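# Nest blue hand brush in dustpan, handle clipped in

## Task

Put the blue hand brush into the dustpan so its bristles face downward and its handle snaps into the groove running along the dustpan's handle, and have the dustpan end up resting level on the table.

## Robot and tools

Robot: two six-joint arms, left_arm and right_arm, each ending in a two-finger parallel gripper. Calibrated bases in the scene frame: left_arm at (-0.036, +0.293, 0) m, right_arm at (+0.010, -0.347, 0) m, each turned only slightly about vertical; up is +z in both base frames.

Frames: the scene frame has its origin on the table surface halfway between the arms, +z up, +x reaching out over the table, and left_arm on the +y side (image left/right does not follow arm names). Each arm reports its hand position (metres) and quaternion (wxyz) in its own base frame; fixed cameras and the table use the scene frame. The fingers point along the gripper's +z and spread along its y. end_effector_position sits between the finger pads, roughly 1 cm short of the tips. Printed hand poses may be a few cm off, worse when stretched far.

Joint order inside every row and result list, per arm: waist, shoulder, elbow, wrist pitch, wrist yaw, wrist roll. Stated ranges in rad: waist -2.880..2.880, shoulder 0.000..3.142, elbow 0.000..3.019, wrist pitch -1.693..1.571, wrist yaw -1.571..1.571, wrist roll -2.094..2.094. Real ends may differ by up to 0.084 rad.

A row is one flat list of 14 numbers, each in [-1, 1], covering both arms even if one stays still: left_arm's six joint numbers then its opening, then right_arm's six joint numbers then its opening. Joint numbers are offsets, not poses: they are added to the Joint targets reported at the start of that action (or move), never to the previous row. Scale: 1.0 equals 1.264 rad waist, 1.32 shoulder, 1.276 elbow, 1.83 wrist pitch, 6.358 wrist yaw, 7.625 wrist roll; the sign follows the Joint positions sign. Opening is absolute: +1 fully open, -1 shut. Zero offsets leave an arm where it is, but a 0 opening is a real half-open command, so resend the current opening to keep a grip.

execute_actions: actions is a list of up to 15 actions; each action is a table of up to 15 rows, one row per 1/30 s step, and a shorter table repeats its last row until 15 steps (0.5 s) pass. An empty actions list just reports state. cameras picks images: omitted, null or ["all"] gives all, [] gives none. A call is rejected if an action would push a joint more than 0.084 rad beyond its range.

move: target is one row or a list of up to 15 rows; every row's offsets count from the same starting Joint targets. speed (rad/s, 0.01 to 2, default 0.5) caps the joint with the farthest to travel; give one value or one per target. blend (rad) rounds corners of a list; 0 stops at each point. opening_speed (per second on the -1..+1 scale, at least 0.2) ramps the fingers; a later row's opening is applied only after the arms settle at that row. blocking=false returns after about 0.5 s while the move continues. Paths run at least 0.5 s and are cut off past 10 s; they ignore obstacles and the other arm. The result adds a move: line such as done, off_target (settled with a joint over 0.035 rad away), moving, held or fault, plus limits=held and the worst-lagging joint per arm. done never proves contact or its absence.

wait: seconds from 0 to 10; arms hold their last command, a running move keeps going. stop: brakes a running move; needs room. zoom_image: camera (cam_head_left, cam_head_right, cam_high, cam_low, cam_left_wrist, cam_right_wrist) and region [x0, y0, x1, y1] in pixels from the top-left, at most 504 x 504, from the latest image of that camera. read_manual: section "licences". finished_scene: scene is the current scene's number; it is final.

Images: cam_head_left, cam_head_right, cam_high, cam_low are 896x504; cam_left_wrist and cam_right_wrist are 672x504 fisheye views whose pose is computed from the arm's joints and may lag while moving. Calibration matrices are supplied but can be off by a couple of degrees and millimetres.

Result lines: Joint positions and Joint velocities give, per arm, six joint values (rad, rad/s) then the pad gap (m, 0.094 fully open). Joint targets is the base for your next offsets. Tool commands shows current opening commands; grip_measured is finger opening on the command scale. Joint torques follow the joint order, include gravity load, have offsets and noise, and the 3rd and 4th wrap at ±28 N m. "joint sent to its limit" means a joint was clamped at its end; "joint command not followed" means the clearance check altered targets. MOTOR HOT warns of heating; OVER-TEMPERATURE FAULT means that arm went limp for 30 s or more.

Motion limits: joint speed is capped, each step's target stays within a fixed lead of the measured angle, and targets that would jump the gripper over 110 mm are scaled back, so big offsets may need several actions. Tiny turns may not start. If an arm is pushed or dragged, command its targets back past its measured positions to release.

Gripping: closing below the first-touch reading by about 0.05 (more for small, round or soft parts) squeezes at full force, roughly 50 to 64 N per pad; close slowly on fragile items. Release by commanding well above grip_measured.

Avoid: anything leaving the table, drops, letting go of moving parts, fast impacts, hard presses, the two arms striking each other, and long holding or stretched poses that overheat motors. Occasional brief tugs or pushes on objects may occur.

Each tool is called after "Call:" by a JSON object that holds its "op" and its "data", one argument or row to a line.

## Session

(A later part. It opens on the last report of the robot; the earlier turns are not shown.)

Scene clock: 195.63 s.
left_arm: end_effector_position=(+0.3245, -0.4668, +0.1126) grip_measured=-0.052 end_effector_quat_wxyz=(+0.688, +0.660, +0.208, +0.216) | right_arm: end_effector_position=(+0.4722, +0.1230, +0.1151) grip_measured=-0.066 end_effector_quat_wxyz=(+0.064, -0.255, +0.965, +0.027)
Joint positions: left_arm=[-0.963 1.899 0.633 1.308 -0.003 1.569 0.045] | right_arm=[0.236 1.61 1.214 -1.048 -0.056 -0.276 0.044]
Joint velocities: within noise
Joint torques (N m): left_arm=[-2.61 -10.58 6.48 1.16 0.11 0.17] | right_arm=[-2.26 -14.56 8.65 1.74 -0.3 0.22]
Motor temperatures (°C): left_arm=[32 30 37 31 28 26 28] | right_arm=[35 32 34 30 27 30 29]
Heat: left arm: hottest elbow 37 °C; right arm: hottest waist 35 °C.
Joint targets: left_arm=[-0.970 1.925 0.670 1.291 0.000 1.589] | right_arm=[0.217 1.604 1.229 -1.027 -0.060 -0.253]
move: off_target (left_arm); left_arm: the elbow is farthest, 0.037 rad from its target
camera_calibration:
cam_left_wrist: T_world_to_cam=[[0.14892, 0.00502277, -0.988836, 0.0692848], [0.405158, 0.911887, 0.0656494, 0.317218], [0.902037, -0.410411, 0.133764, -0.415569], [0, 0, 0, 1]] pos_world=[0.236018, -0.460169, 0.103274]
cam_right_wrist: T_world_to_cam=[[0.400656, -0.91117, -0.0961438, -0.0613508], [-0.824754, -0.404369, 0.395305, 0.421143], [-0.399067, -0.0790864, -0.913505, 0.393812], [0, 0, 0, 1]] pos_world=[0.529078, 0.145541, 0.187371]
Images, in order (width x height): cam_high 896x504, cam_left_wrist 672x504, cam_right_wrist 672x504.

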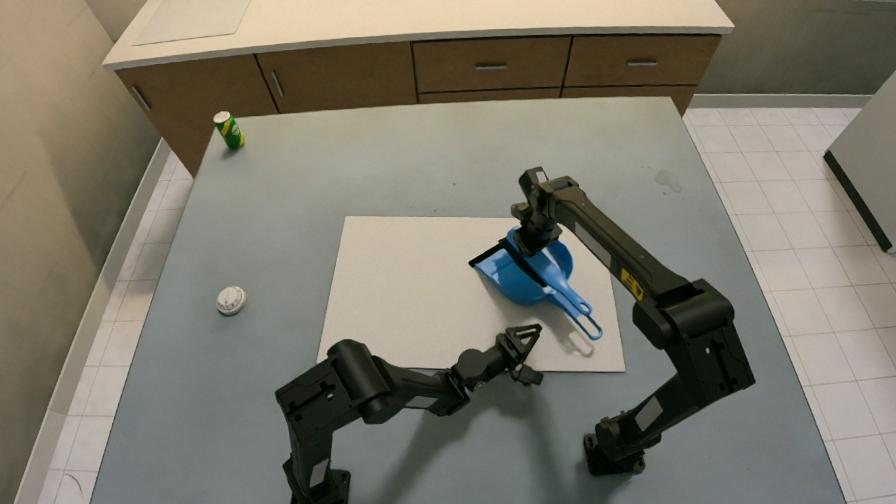

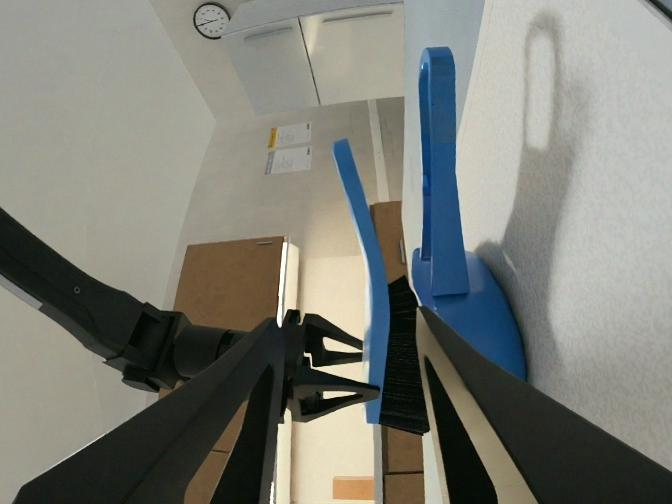

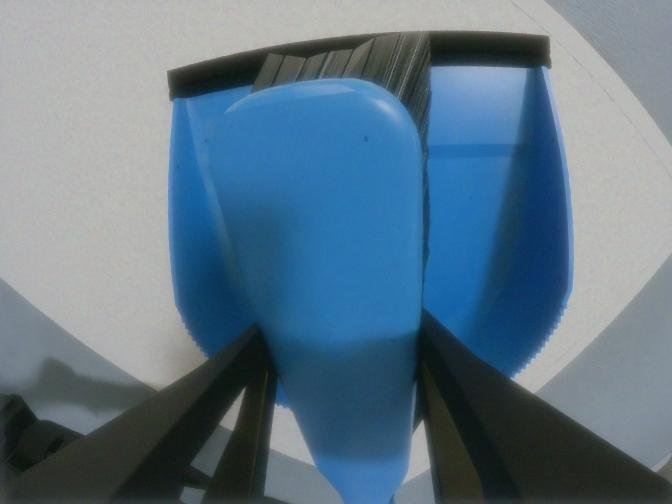

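Call:
{"op": "execute_actions", "data": {
  "actions": [],
  "cameras": ["cam_head_left", "cam_head_right", "cam_high", "cam_low", "cam_left_wrist", "cam_right_wrist"]
}}

Call:
{"op": "zoom_image", "data": {
  "camera": "cam_high",
  "region": [460, 210, 620, 350]
}}

Call:
{"op": "zoom_image", "data": {
  "camera": "cam_head_left",
  "region": [480, 110, 640, 250]
}}

Call:
{"op": "zoom_image", "data": {
  "camera": "cam_head_right",
  "region": [500, 110, 660, 250]
}}

Call:
{"op": "zoom_image", "data": {
  "camera": "cam_left_wrist",
  "region": [310, 30, 530, 440]
}}

Call:
{"op": "zoom_image", "data": {
  "camera": "cam_low",
  "region": [450, 190, 610, 310]
}}

Scene clock: 196.23 s.
left_arm: end_effector_position=(+0.3245, -0.4668, +0.1126) grip_measured=-0.052 end_effector_quat_wxyz=(+0.688, +0.660, +0.208, +0.216) | right_arm: end_effector_position=(+0.4722, +0.1230, +0.1151) grip_measured=-0.066 end_effector_quat_wxyz=(+0.064, -0.255, +0.965, +0.027)
Joint positions: left_arm=[-0.963 1.899 0.633 1.308 -0.003 1.569 0.045] | right_arm=[0.236 1.61 1.214 -1.048 -0.056 -0.276 0.044]
Joint velocities: within noise
Joint torques (N m): left_arm=[-2.61 -10.58 6.48 1.16 0.11 0.17] | right_arm=[-2.2 -15.15 8.73 1.74 -0.3 0.23]
Motor temperatures (°C): left_arm=[32 30 37 31 28 26 28] | right_arm=[35 32 34 30 27 30 29]
Heat: left arm: hottest elbow 37 °C; right arm: hottest waist 35 °C.
Joint targets: left_arm=[-0.970 1.925 0.670 1.291 0.000 1.589] | right_arm=[0.217 1.604 1.229 -1.027 -0.060 -0.253]
Tool commands: left_gripper/opening=-0.05 right_gripper/opening=-1.0
camera_calibration:
cam_left_wrist: T_world_to_cam=[[0.14892, 0.00502277, -0.988836, 0.0692848], [0.405158, 0.911887, 0.0656494, 0.317218], [0.902037, -0.410411, 0.133764, -0.415569], [0, 0, 0, 1]] pos_world=[0.236018, -0.460169, 0.103274]
cam_right_wrist: T_world_to_cam=[[0.400656, -0.91117, -0.0961438, -0.0613508], [-0.824754, -0.404369, 0.395305, 0.421143], [-0.399067, -0.0790864, -0.913505, 0.393812], [0, 0, 0, 1]] pos_world=[0.529078, 0.145541, 0.187371]

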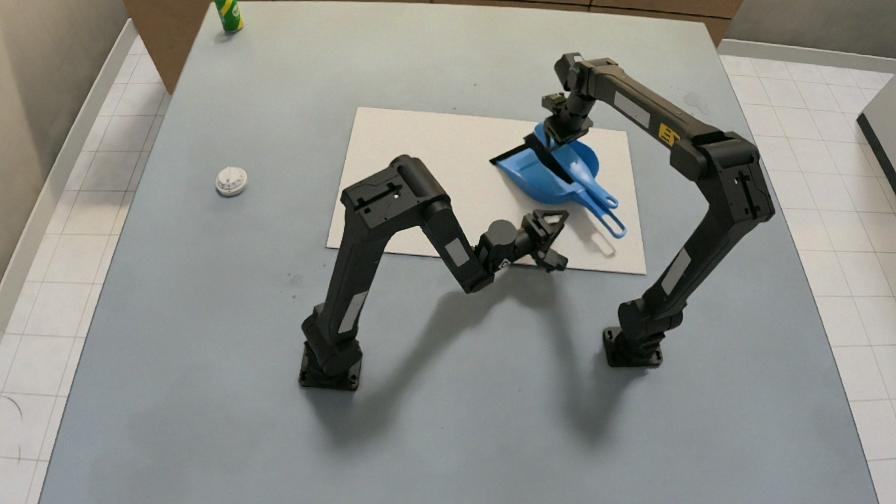

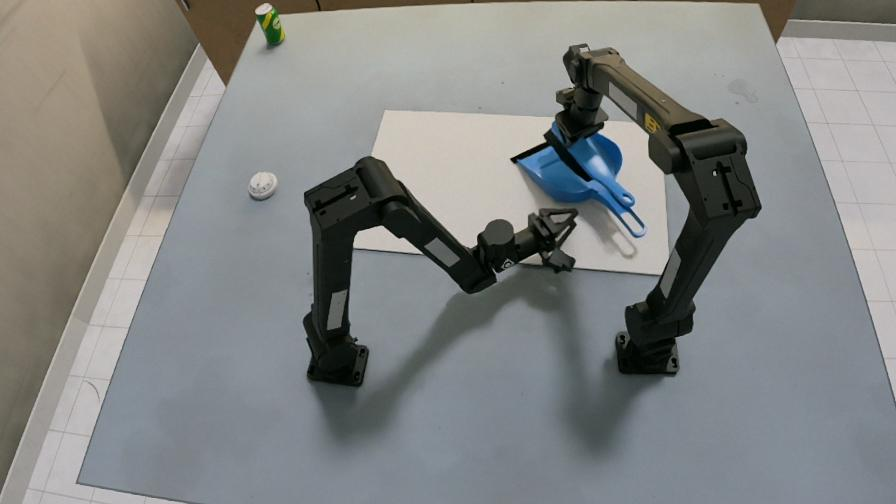

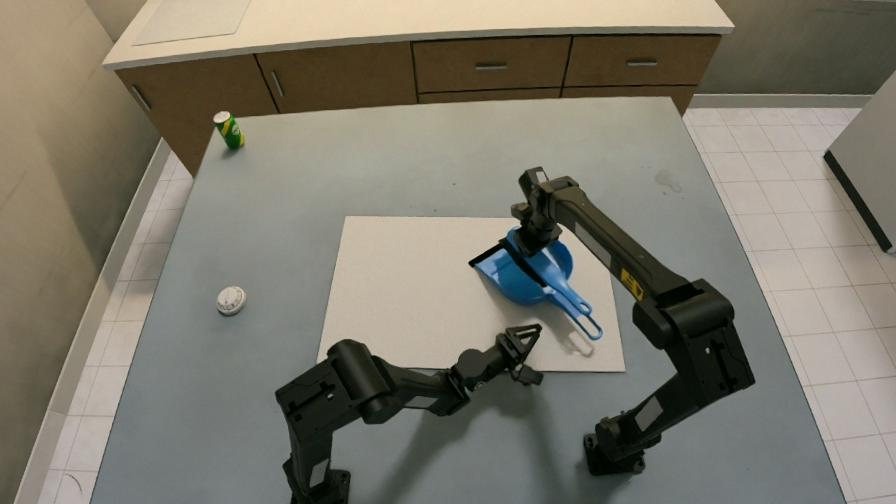

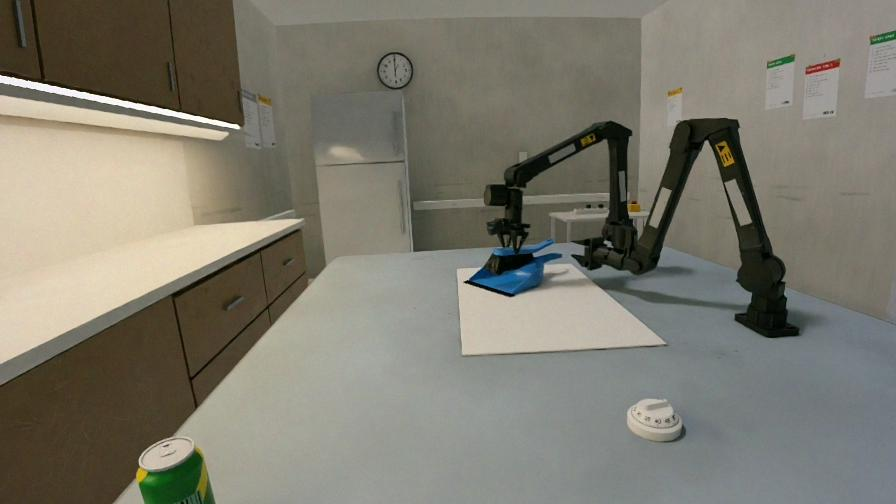

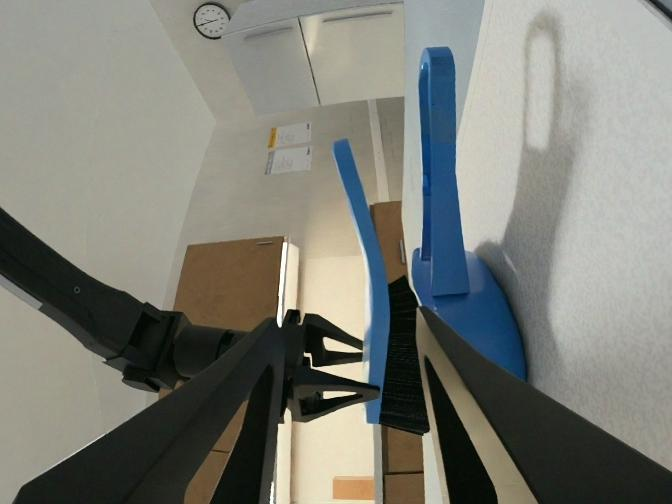

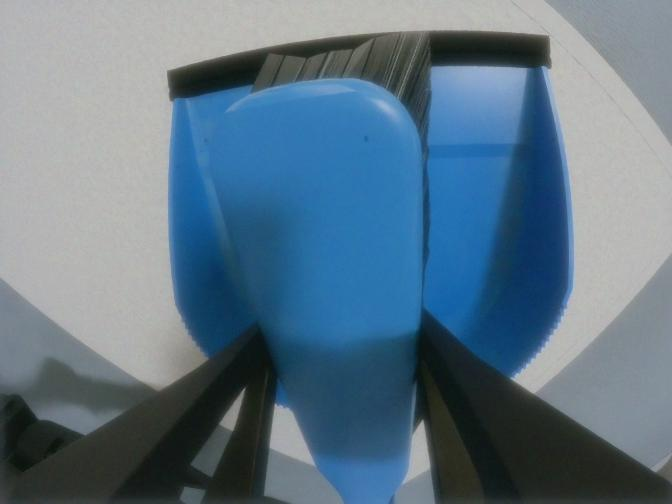

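Scaled by 3.150 from the camera's 896x504 image, which has a finer 1280x720 frame.

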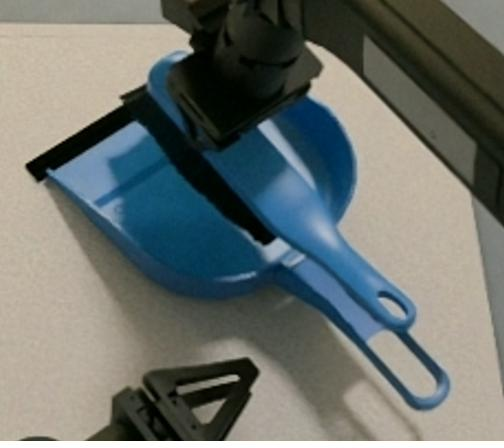

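Scaled by 3.150 from the camera's 896x504 image, which has a finer 1280x720 frame.

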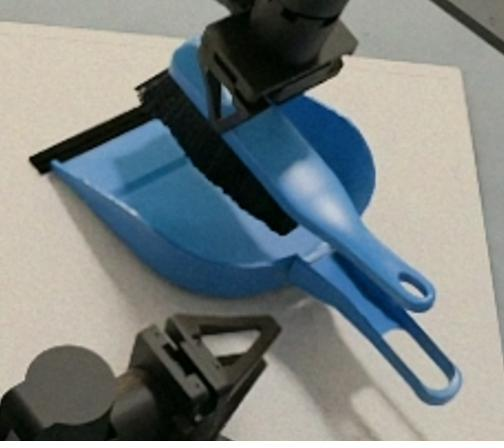

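Scaled by 3.150 from the camera's 896x504 image, which has a finer 1280x720 frame.

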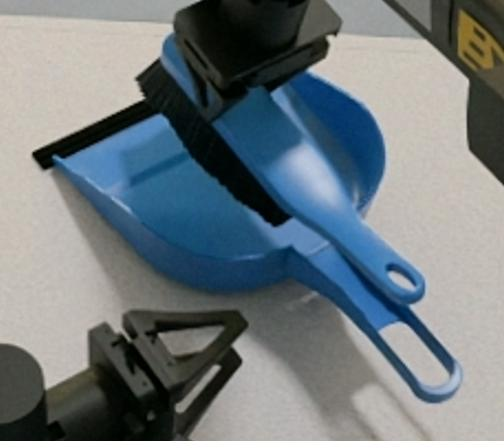

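Scaled by 1.229 from the camera's 672x504 image, which has a finer 960x720 frame.

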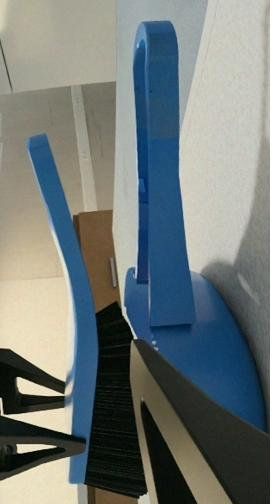

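Scaled by 3.150 from the camera's 896x504 image, which has a finer 1280x720 frame.

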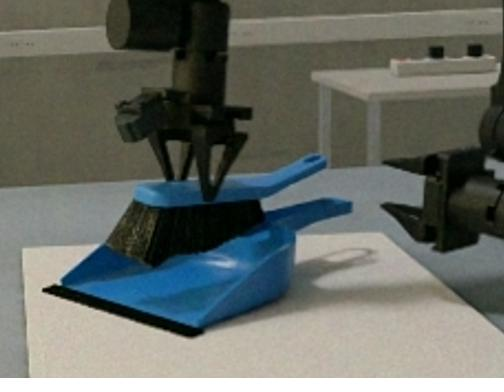

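Call:
{"op": "execute_actions", "data": {
  "actions": [],
  "cameras": ["cam_high", "cam_right_wrist", "cam_left_wrist"]
}}

Scene clock: 198.97 s.
left_arm: end_effector_position=(+0.3245, -0.4668, +0.1126) grip_measured=-0.052 end_effector_quat_wxyz=(+0.688, +0.660, +0.208, +0.216) | right_arm: end_effector_position=(+0.4722, +0.1230, +0.1151) grip_measured=-0.066 end_effector_quat_wxyz=(+0.064, -0.255, +0.965, +0.027)
Joint positions: left_arm=[-0.963 1.899 0.633 1.308 -0.003 1.569 0.045] | right_arm=[0.236 1.61 1.214 -1.048 -0.056 -0.276 0.044]
Joint velocities: within noise
Joint torques (N m): left_arm=[-2.55 -10.58 6.48 1.14 0.11 0.17] | right_arm=[-2.26 -15.21 8.73 1.76 -0.3 0.23]
Motor temperatures (°C): left_arm=[32 30 37 31 28 26 28] | right_arm=[35 32 34 30 27 30 29]
Heat: left arm: hottest elbow 37 °C; right arm: hottest waist 35 °C.
Joint targets: left_arm=[-0.970 1.925 0.670 1.291 0.000 1.589] | right_arm=[0.217 1.604 1.229 -1.027 -0.060 -0.253]
Tool commands: left_gripper/opening=-0.05 right_gripper/opening=-1.0
camera_calibration:
cam_left_wrist: T_world_to_cam=[[0.14892, 0.00502277, -0.988836, 0.0692848], [0.405158, 0.911887, 0.0656494, 0.317218], [0.902037, -0.410411, 0.133764, -0.415569], [0, 0, 0, 1]] pos_world=[0.236018, -0.460169, 0.103274]
cam_right_wrist: T_world_to_cam=[[0.400656, -0.91117, -0.0961438, -0.0613508], [-0.824754, -0.404369, 0.395305, 0.421143], [-0.399067, -0.0790864, -0.913505, 0.393812], [0, 0, 0, 1]] pos_world=[0.529078, 0.145541, 0.187371]
Images, in order (width x height): cam_high 896x504, cam_left_wrist 672x504, cam_right_wrist 672x504.

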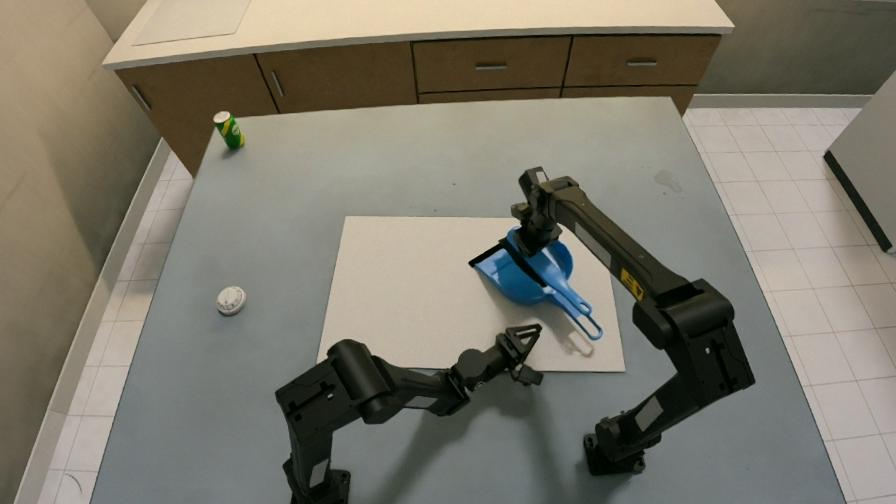

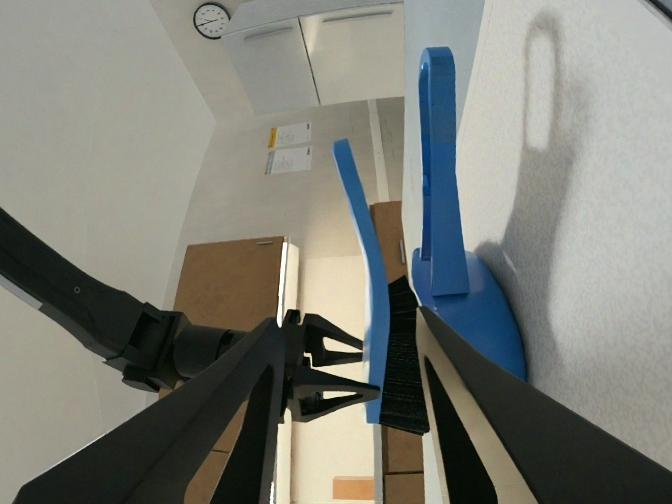

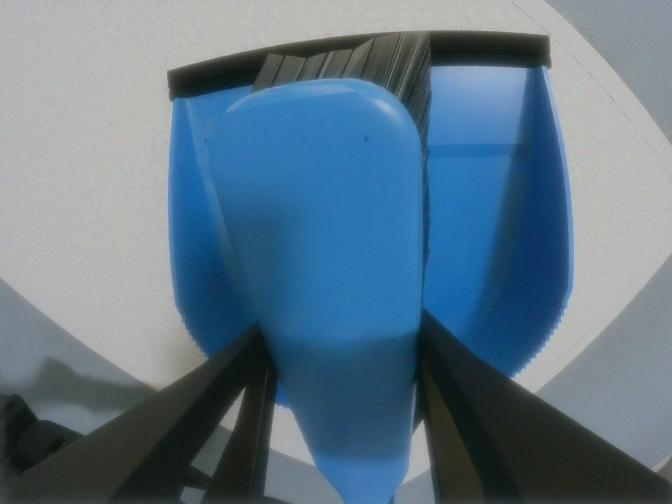

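Call:
{"op": "move", "data": {
  "target": [0, 0, 0, 0, 0, 0, -0.05, -0.0079, 0.0212, -0.0157, 0.0208, 0, 0, -1],
  "speed": 0.15,
  "cameras": ["cam_high", "cam_left_wrist", "cam_right_wrist"]
}}

Scene clock: 201.67 s.
left_arm: end_effector_position=(+0.3245, -0.4668, +0.1126) grip_measured=-0.052 end_effector_quat_wxyz=(+0.688, +0.660, +0.208, +0.216) | right_arm: end_effector_position=(+0.4741, +0.1181, +0.0951) grip_measured=-0.066 end_effector_quat_wxyz=(+0.059, -0.249, +0.966, +0.026)
Joint positions: left_arm=[-0.963 1.899 0.633 1.308 -0.003 1.569 0.045] | right_arm=[0.225 1.639 1.194 -1.009 -0.056 -0.276 0.044]
Joint velocities: within noise
Joint torques (N m): left_arm=[-2.61 -10.58 6.48 1.14 0.11 0.17] | right_arm=[-2.26 -15.27 8.53 1.73 -0.3 0.23]
Motor temperatures (°C): left_arm=[32 30 37 31 28 26 28] | right_arm=[35 32 34 30 27 30 29]
Heat: left arm: hottest elbow 37 °C; right arm: hottest waist 35 °C.
Joint targets: left_arm=[-0.970 1.925 0.670 1.291 0.000 1.589] | right_arm=[0.207 1.632 1.209 -0.988 -0.060 -0.253]
move: off_target (left_arm); left_arm: the elbow is farthest, 0.037 rad from its target
camera_calibration:
cam_left_wrist: T_world_to_cam=[[0.14892, 0.00502277, -0.988836, 0.0692848], [0.405158, 0.911887, 0.0656494, 0.317218], [0.902037, -0.410411, 0.133764, -0.415569], [0, 0, 0, 1]] pos_world=[0.236018, -0.460169, 0.103274]
cam_right_wrist: T_world_to_cam=[[0.38985, -0.915649, -0.0980014, -0.0627152], [-0.824932, -0.394546, 0.404748, 0.426692], [-0.409273, -0.0769466, -0.909162, 0.380109], [0, 0, 0, 1]] pos_world=[0.53201, 0.140173, 0.166732]
Images, in order (width x height): cam_high 896x504, cam_left_wrist 672x504, cam_right_wrist 672x504.

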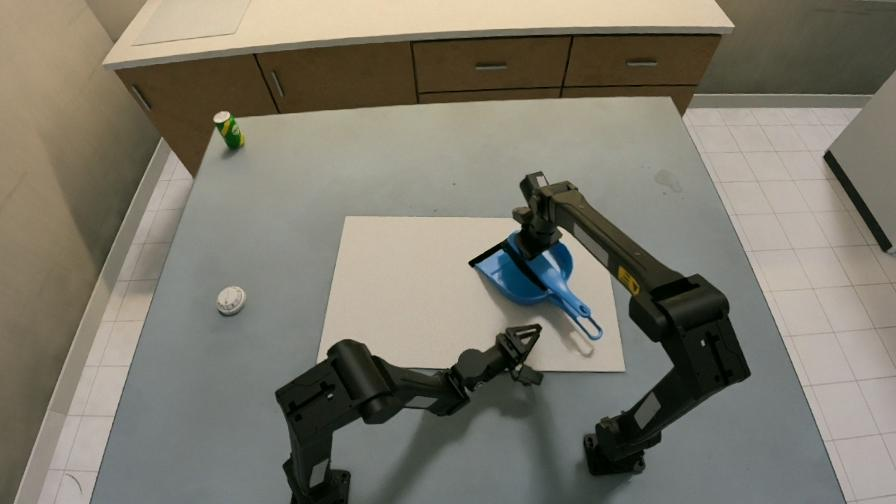

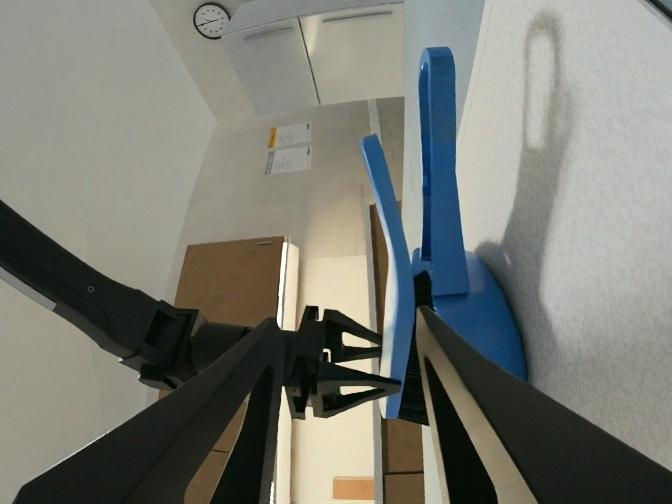

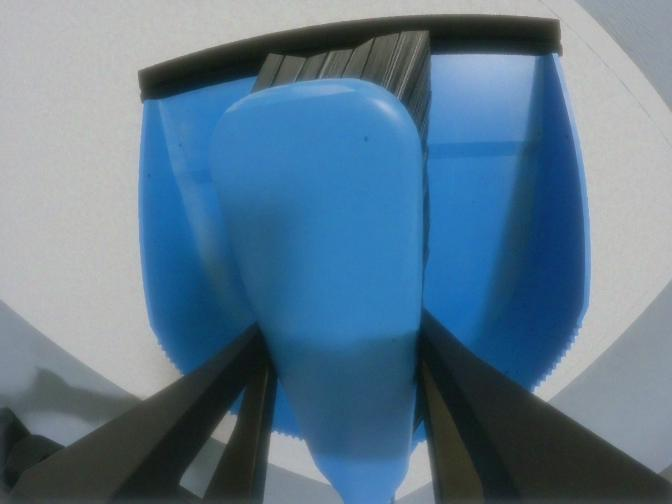

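Call:
{"op": "zoom_image", "data": {
  "camera": "cam_high",
  "region": [440, 160, 640, 360]
}}

Call:
{"op": "zoom_image", "data": {
  "camera": "cam_left_wrist",
  "region": [300, 20, 540, 440]
}}

Scaled by 2.520 from the camera's 896x504 image, which has a finer 1280x720 frame.

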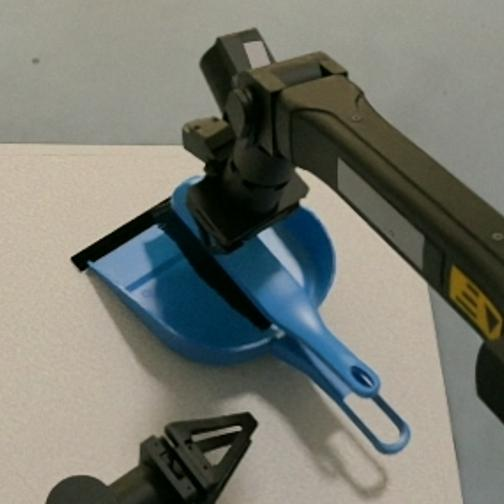

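Scaled by 1.200 from the camera's 672x504 image, which has a finer 960x720 frame.

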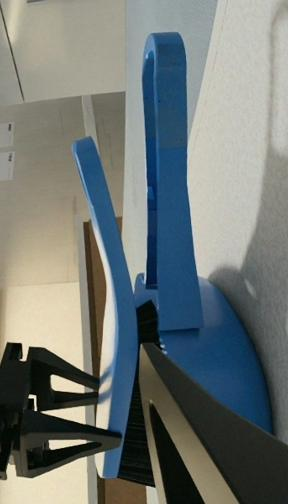

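Call:
{"op": "zoom_image", "data": {
  "camera": "cam_high",
  "region": [520, 260, 620, 350]
}}

Call:
{"op": "execute_actions", "data": {
  "actions": [],
  "cameras": ["cam_head_left", "cam_head_right"]
}}

Scaled by 5.040 from the camera's 896x504 image, which has a finer 1280x720 frame.

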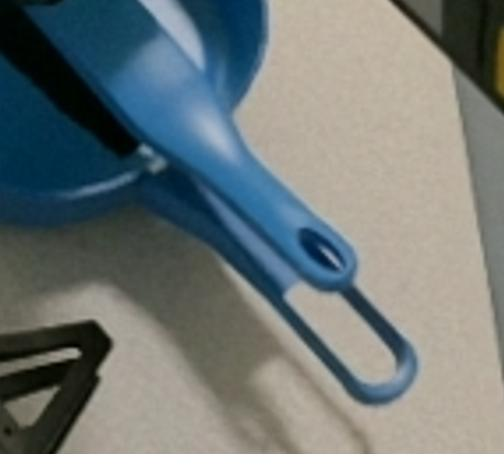

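Scene clock: 204.97 s.
left_arm: end_effector_position=(+0.3245, -0.4668, +0.1126) grip_measured=-0.052 end_effector_quat_wxyz=(+0.688, +0.660, +0.208, +0.216) | right_arm: end_effector_position=(+0.4741, +0.1181, +0.0951) grip_measured=-0.066 end_effector_quat_wxyz=(+0.059, -0.249, +0.966, +0.026)
Joint positions: left_arm=[-0.963 1.899 0.633 1.308 -0.003 1.569 0.045] | right_arm=[0.225 1.639 1.194 -1.009 -0.056 -0.276 0.044]
Joint velocities: within noise
Joint torques (N m): left_arm=[-2.55 -10.58 6.48 1.16 0.11 0.17] | right_arm=[-2.2 -15.5 8.55 1.72 -0.3 0.23]
Motor temperatures (°C): left_arm=[32 30 37 31 28 26 28] | right_arm=[35 32 34 30 27 29 29]
Heat: left arm: hottest elbow 37 °C; right arm: hottest waist 35 °C.
Joint targets: left_arm=[-0.970 1.925 0.670 1.291 0.000 1.589] | right_arm=[0.207 1.632 1.209 -0.988 -0.060 -0.253]
Tool commands: left_gripper/opening=-0.05 right_gripper/opening=-1.0
Images, in order (width x height): cam_head_left 896x504, cam_head_right 896x504.

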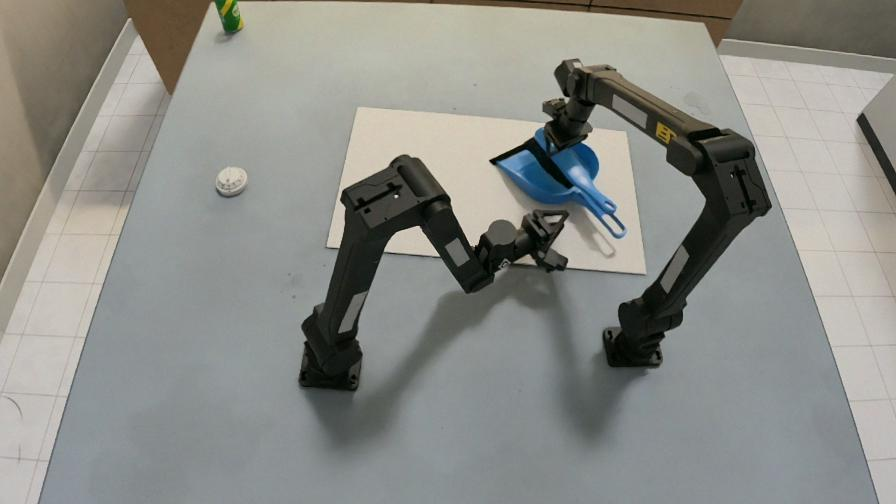

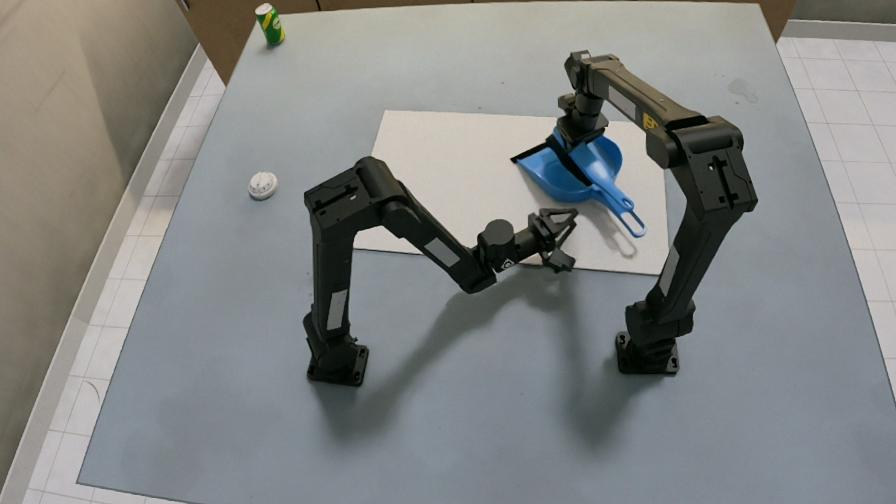

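Call:
{"op": "move", "data": {
  "target": [0, 0, 0, 0, 0, 0, -0.05, 0, 0.0076, -0.0306, 0.0377, 0, 0, -1],
  "speed": 0.12,
  "cameras": ["cam_high", "cam_left_wrist", "cam_right_wrist"]
}}

Call:
{"op": "zoom_image", "data": {
  "camera": "cam_high",
  "region": [520, 260, 620, 350]
}}

Call:
{"op": "zoom_image", "data": {
  "camera": "cam_left_wrist",
  "region": [360, 20, 520, 320]
}}

Scene clock: 212.03 s.
left_arm: end_effector_position=(+0.3245, -0.4668, +0.1126) grip_measured=-0.052 end_effector_quat_wxyz=(+0.688, +0.660, +0.208, +0.216) | right_arm: end_effector_position=(+0.4743, +0.1153, +0.0713) grip_measured=-0.066 end_effector_quat_wxyz=(+0.060, -0.246, +0.967, +0.029)
Joint positions: left_arm=[-0.963 1.899 0.633 1.308 -0.003 1.569 0.045] | right_arm=[0.218 1.665 1.157 -0.943 -0.062 -0.276 0.044]
Joint velocities: within noise
Joint torques (N m): left_arm=[-2.61 -10.58 6.48 1.16 0.11 0.17] | right_arm=[-2.26 -17.14 8.05 1.72 -0.06 0.22]
Motor temperatures (°C): left_arm=[32 30 37 31 28 26 28] | right_arm=[35 32 34 30 27 29 29]
Heat: left arm: hottest elbow 37 °C; right arm: hottest waist 35 °C.
Joint targets: left_arm=[-0.970 1.925 0.670 1.291 0.000 1.589] | right_arm=[0.207 1.642 1.170 -0.920 -0.061 -0.253]
move: off_target (left_arm); left_arm: the elbow is farthest, 0.037 rad from its target
camera_calibration:
cam_left_wrist: T_world_to_cam=[[0.14892, 0.00502277, -0.988836, 0.0692848], [0.405158, 0.911887, 0.0656494, 0.317218], [0.902037, -0.410411, 0.133764, -0.415569], [0, 0, 0, 1]] pos_world=[0.236018, -0.460169, 0.103274]
cam_right_wrist: T_world_to_cam=[[0.3833, -0.917862, -0.103002, -0.0639549], [-0.828682, -0.391003, 0.400503, 0.437047], [-0.40788, -0.0681571, -0.910488, 0.356805], [0, 0, 0, 1]] pos_world=[0.532221, 0.136504, 0.14324]
Images, in order (width x height): cam_high 896x504, cam_left_wrist 672x504, cam_right_wrist 672x504.

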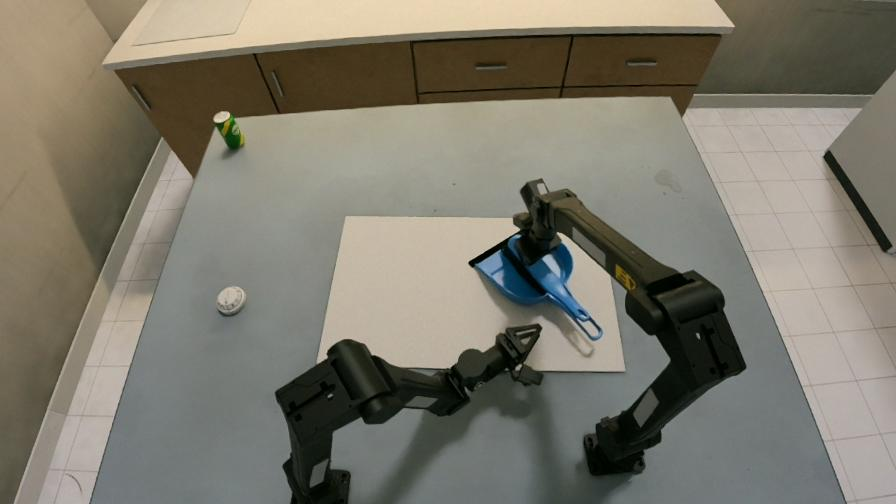

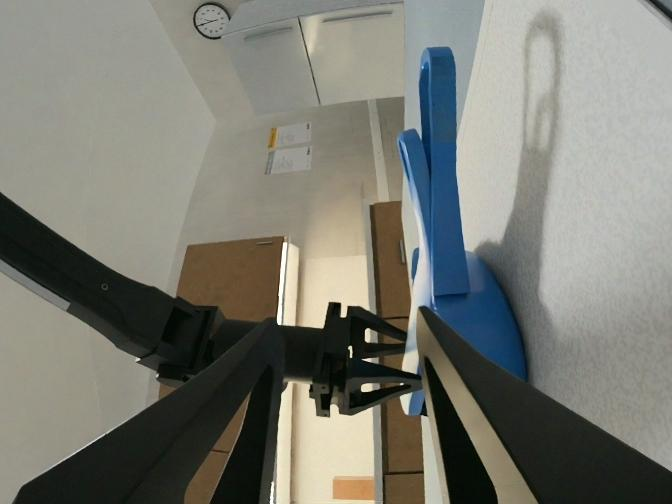

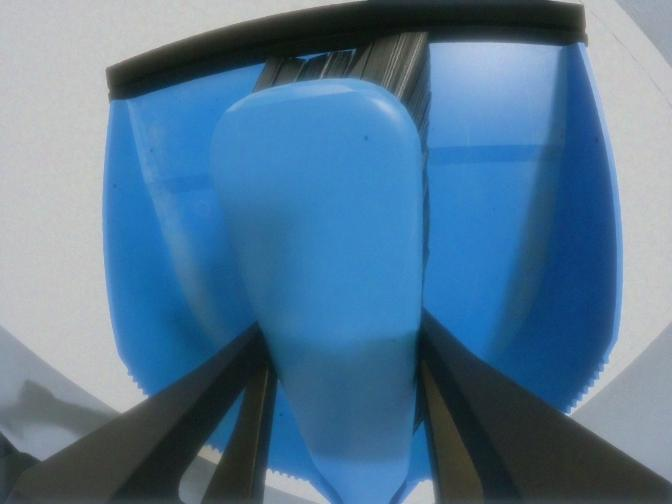

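Scaled by 5.040 from the camera's 896x504 image, which has a finer 1280x720 frame.

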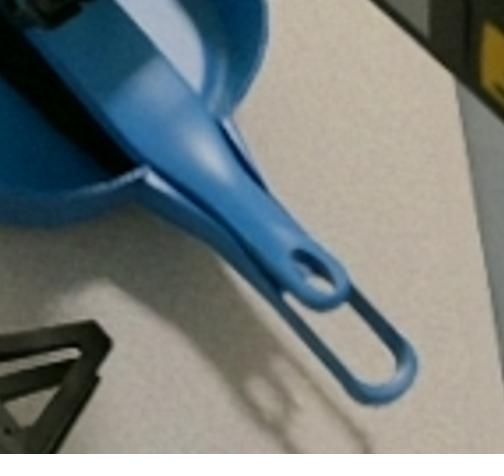

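Scaled by 1.680 from the camera's 672x504 image, which has a finer 960x720 frame.

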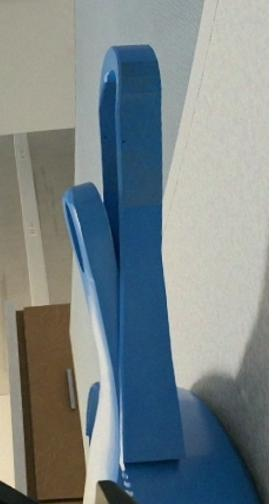

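Call:
{"op": "zoom_image", "data": {
  "camera": "cam_high",
  "region": [555, 290, 605, 345]
}}

Call:
{"op": "zoom_image", "data": {
  "camera": "cam_right_wrist",
  "region": [90, 0, 594, 504]
}}

Scaled by 9.164 from the camera's 896x504 image, which has a finer 1280x720 frame.

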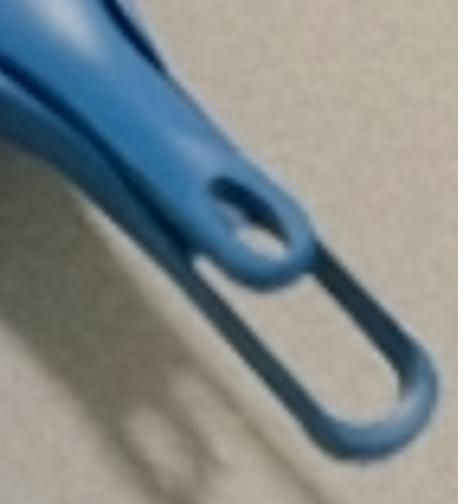

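Scaled by 1.000.

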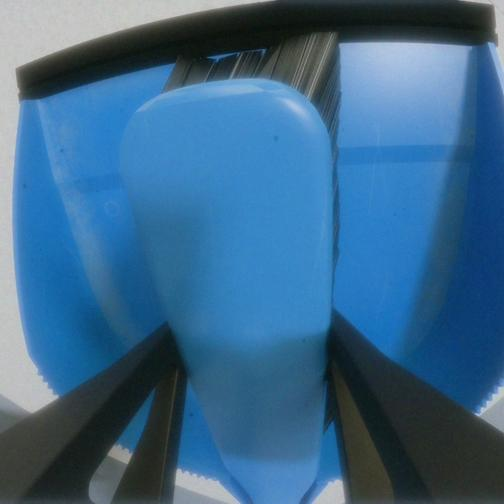

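Call:
{"op": "zoom_image", "data": {
  "camera": "cam_high",
  "region": [535, 272, 585, 327]
}}

Call:
{"op": "execute_actions", "data": {
  "actions": [],
  "cameras": ["cam_head_left", "cam_head_right", "cam_low"]
}}

Call:
{"op": "zoom_image", "data": {
  "camera": "cam_head_right",
  "region": [570, 160, 660, 250]
}}

Call:
{"op": "zoom_image", "data": {
  "camera": "cam_head_left",
  "region": [550, 160, 640, 250]
}}

Scaled by 9.164 from the camera's 896x504 image, which has a finer 1280x720 frame.

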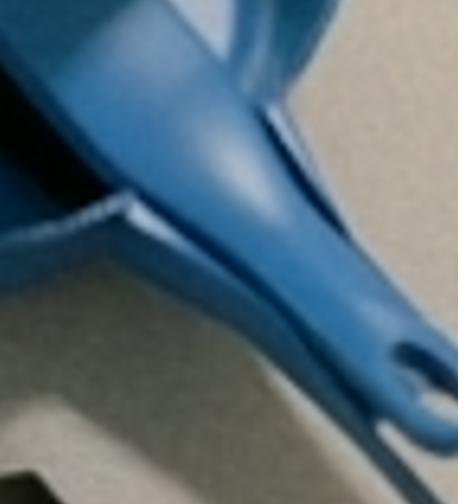

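Scene clock: 221.07 s.
left_arm: end_effector_position=(+0.3245, -0.4668, +0.1126) grip_measured=-0.052 end_effector_quat_wxyz=(+0.688, +0.660, +0.208, +0.216) | right_arm: end_effector_position=(+0.4744, +0.1153, +0.0713) grip_measured=-0.066 end_effector_quat_wxyz=(+0.061, -0.246, +0.967, +0.029)
Joint positions: left_arm=[-0.963 1.899 0.633 1.308 -0.003 1.569 0.045] | right_arm=[0.218 1.665 1.157 -0.943 -0.062 -0.276 0.044]
Joint velocities: within noise
Joint torques (N m): left_arm=[-2.61 -10.58 6.48 1.16 0.11 0.17] | right_arm=[-2.26 -17.08 8.1 1.81 -0.05 0.23]
Motor temperatures (°C): left_arm=[32 29 37 31 28 26 28] | right_arm=[34 32 34 30 27 29 29]
Heat: left arm: hottest elbow 37 °C; right arm: hottest waist 34 °C.
Joint targets: left_arm=[-0.970 1.925 0.670 1.291 0.000 1.589] | right_arm=[0.207 1.642 1.170 -0.919 -0.061 -0.253]
Tool commands: left_gripper/opening=-0.05 right_gripper/opening=-1.0
Images, in order (width x height): cam_head_left 896x504, cam_head_right 896x504, cam_low 896x504.

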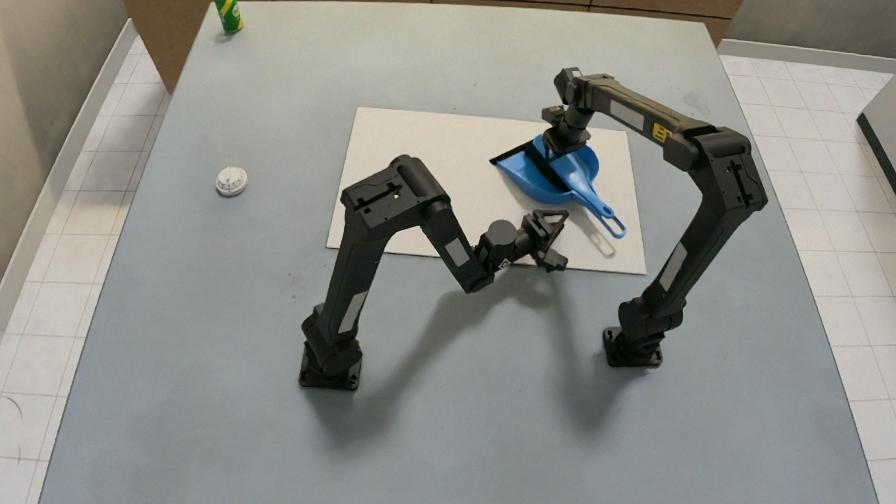

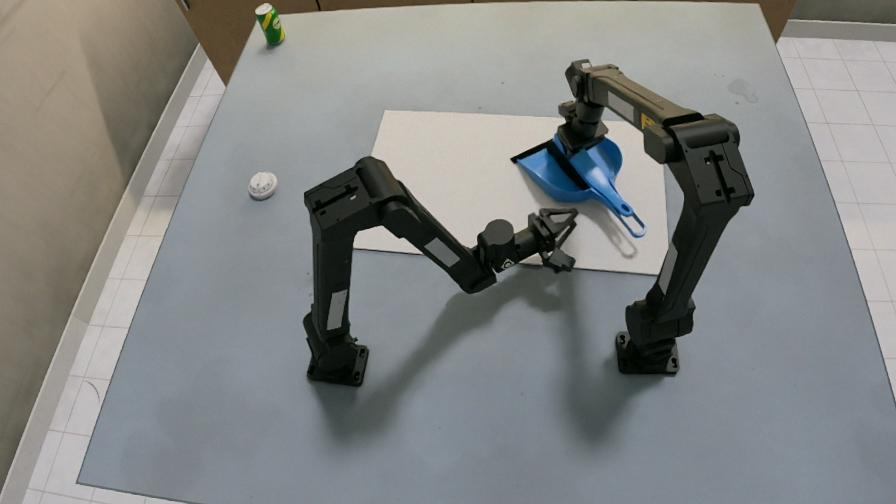

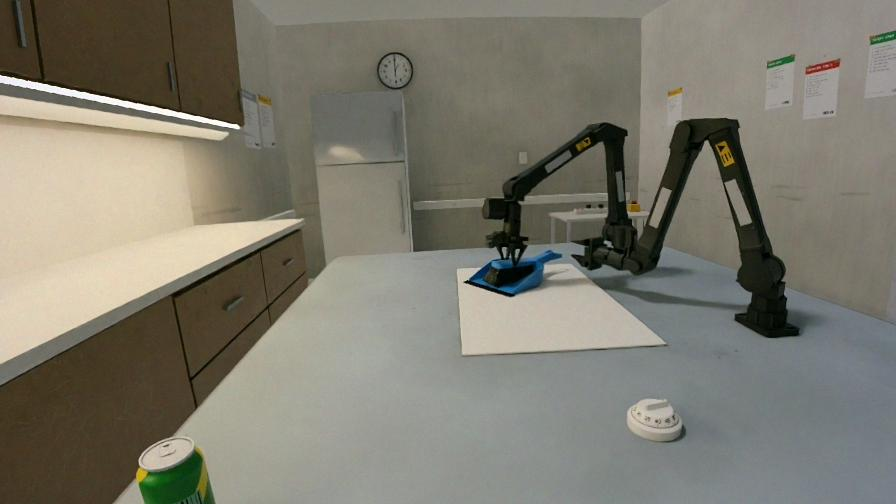

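Scaled by 5.600 from the camera's 896x504 image, which has a finer 1280x720 frame.

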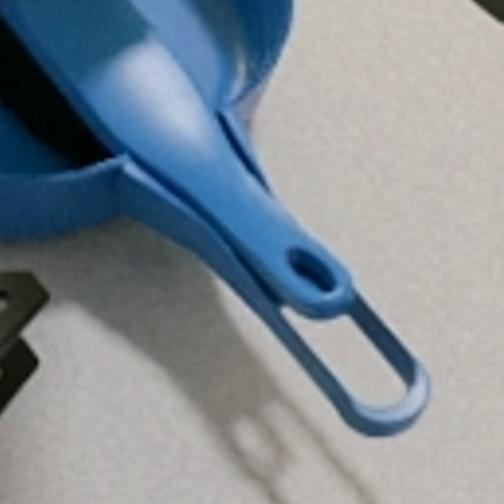

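Scaled by 5.600 from the camera's 896x504 image, which has a finer 1280x720 frame.

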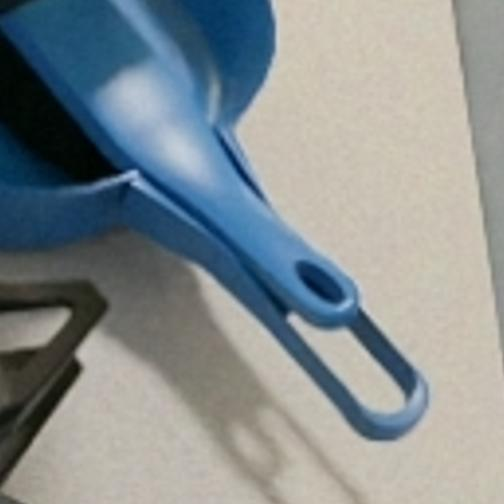

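Call:
{"op": "execute_actions", "data": {
  "actions": [],
  "cameras": ["cam_right_wrist", "cam_left_wrist"]
}}

Call:
{"op": "zoom_image", "data": {
  "camera": "cam_right_wrist",
  "region": [240, 400, 500, 504]
}}

Call:
{"op": "zoom_image", "data": {
  "camera": "cam_left_wrist",
  "region": [390, 100, 500, 310]
}}

Scene clock: 228.50 s.
left_arm: end_effector_position=(+0.3245, -0.4668, +0.1126) grip_measured=-0.052 end_effector_quat_wxyz=(+0.688, +0.660, +0.208, +0.216) | right_arm: end_effector_position=(+0.4744, +0.1153, +0.0713) grip_measured=-0.066 end_effector_quat_wxyz=(+0.061, -0.246, +0.967, +0.029)
Joint positions: left_arm=[-0.963 1.899 0.633 1.308 -0.003 1.569 0.045] | right_arm=[0.218 1.665 1.157 -0.943 -0.062 -0.276 0.044]
Joint velocities: within noise
Joint torques (N m): left_arm=[-2.61 -10.58 6.48 1.14 0.11 0.17] | right_arm=[-2.2 -17.14 8.1 1.8 -0.05 0.23]
Motor temperatures (°C): left_arm=[32 29 37 31 28 26 28] | right_arm=[34 32 34 30 27 29 29]
Heat: left arm: hottest elbow 37 °C; right arm: hottest waist 34 °C.
Joint targets: left_arm=[-0.970 1.925 0.670 1.291 0.000 1.589] | right_arm=[0.207 1.642 1.170 -0.919 -0.061 -0.253]
Tool commands: left_gripper/opening=-0.05 right_gripper/opening=-1.0
camera_calibration:
cam_left_wrist: T_world_to_cam=[[0.14892, 0.00502277, -0.988836, 0.0692848], [0.405158, 0.911887, 0.0656494, 0.317218], [0.902037, -0.410411, 0.133764, -0.415569], [0, 0, 0, 1]] pos_world=[0.236018, -0.460169, 0.103274]
cam_right_wrist: T_world_to_cam=[[0.383339, -0.917854, -0.102935, -0.0639941], [-0.828831, -0.391036, 0.400162, 0.437225], [-0.407541, -0.0680821, -0.910645, 0.356695], [0, 0, 0, 1]] pos_world=[0.532285, 0.136518, 0.143275]
Images, in order (width x height): cam_left_wrist 672x504, cam_right_wrist 672x504.

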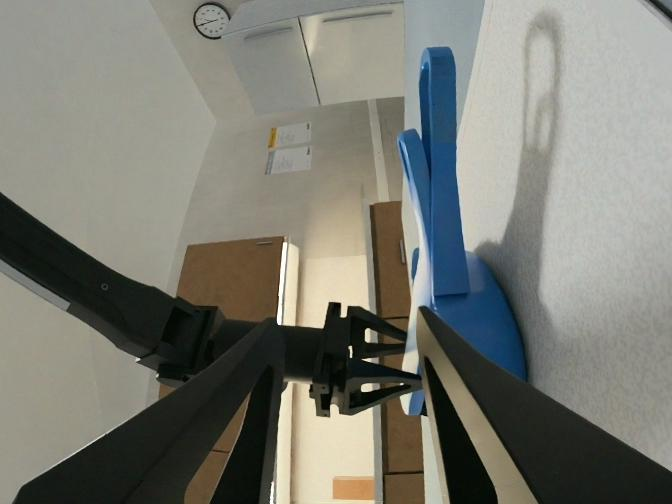

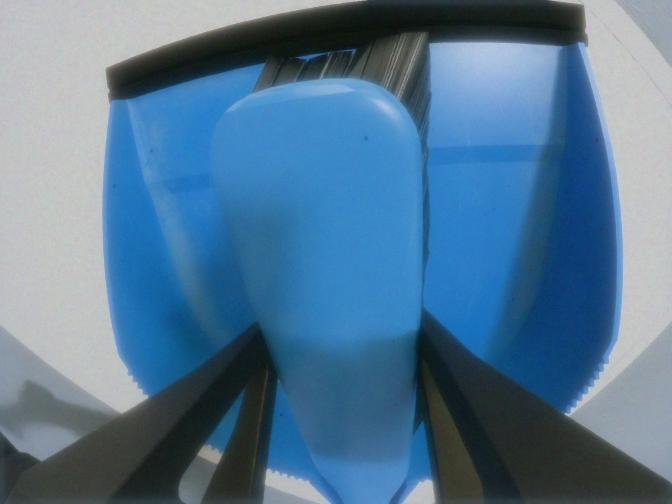

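Scaled by 1.938 from the camera's 672x504 image, which has a finer 960x720 frame.

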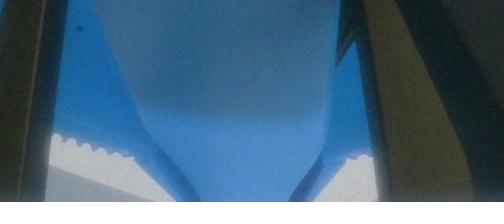

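Scaled by 2.400 from the camera's 672x504 image, which has a finer 960x720 frame.

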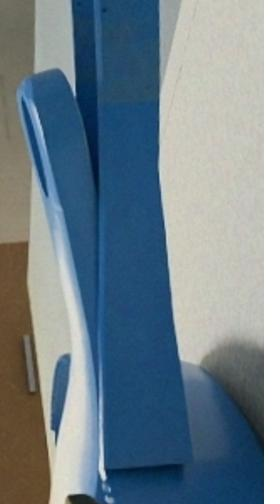

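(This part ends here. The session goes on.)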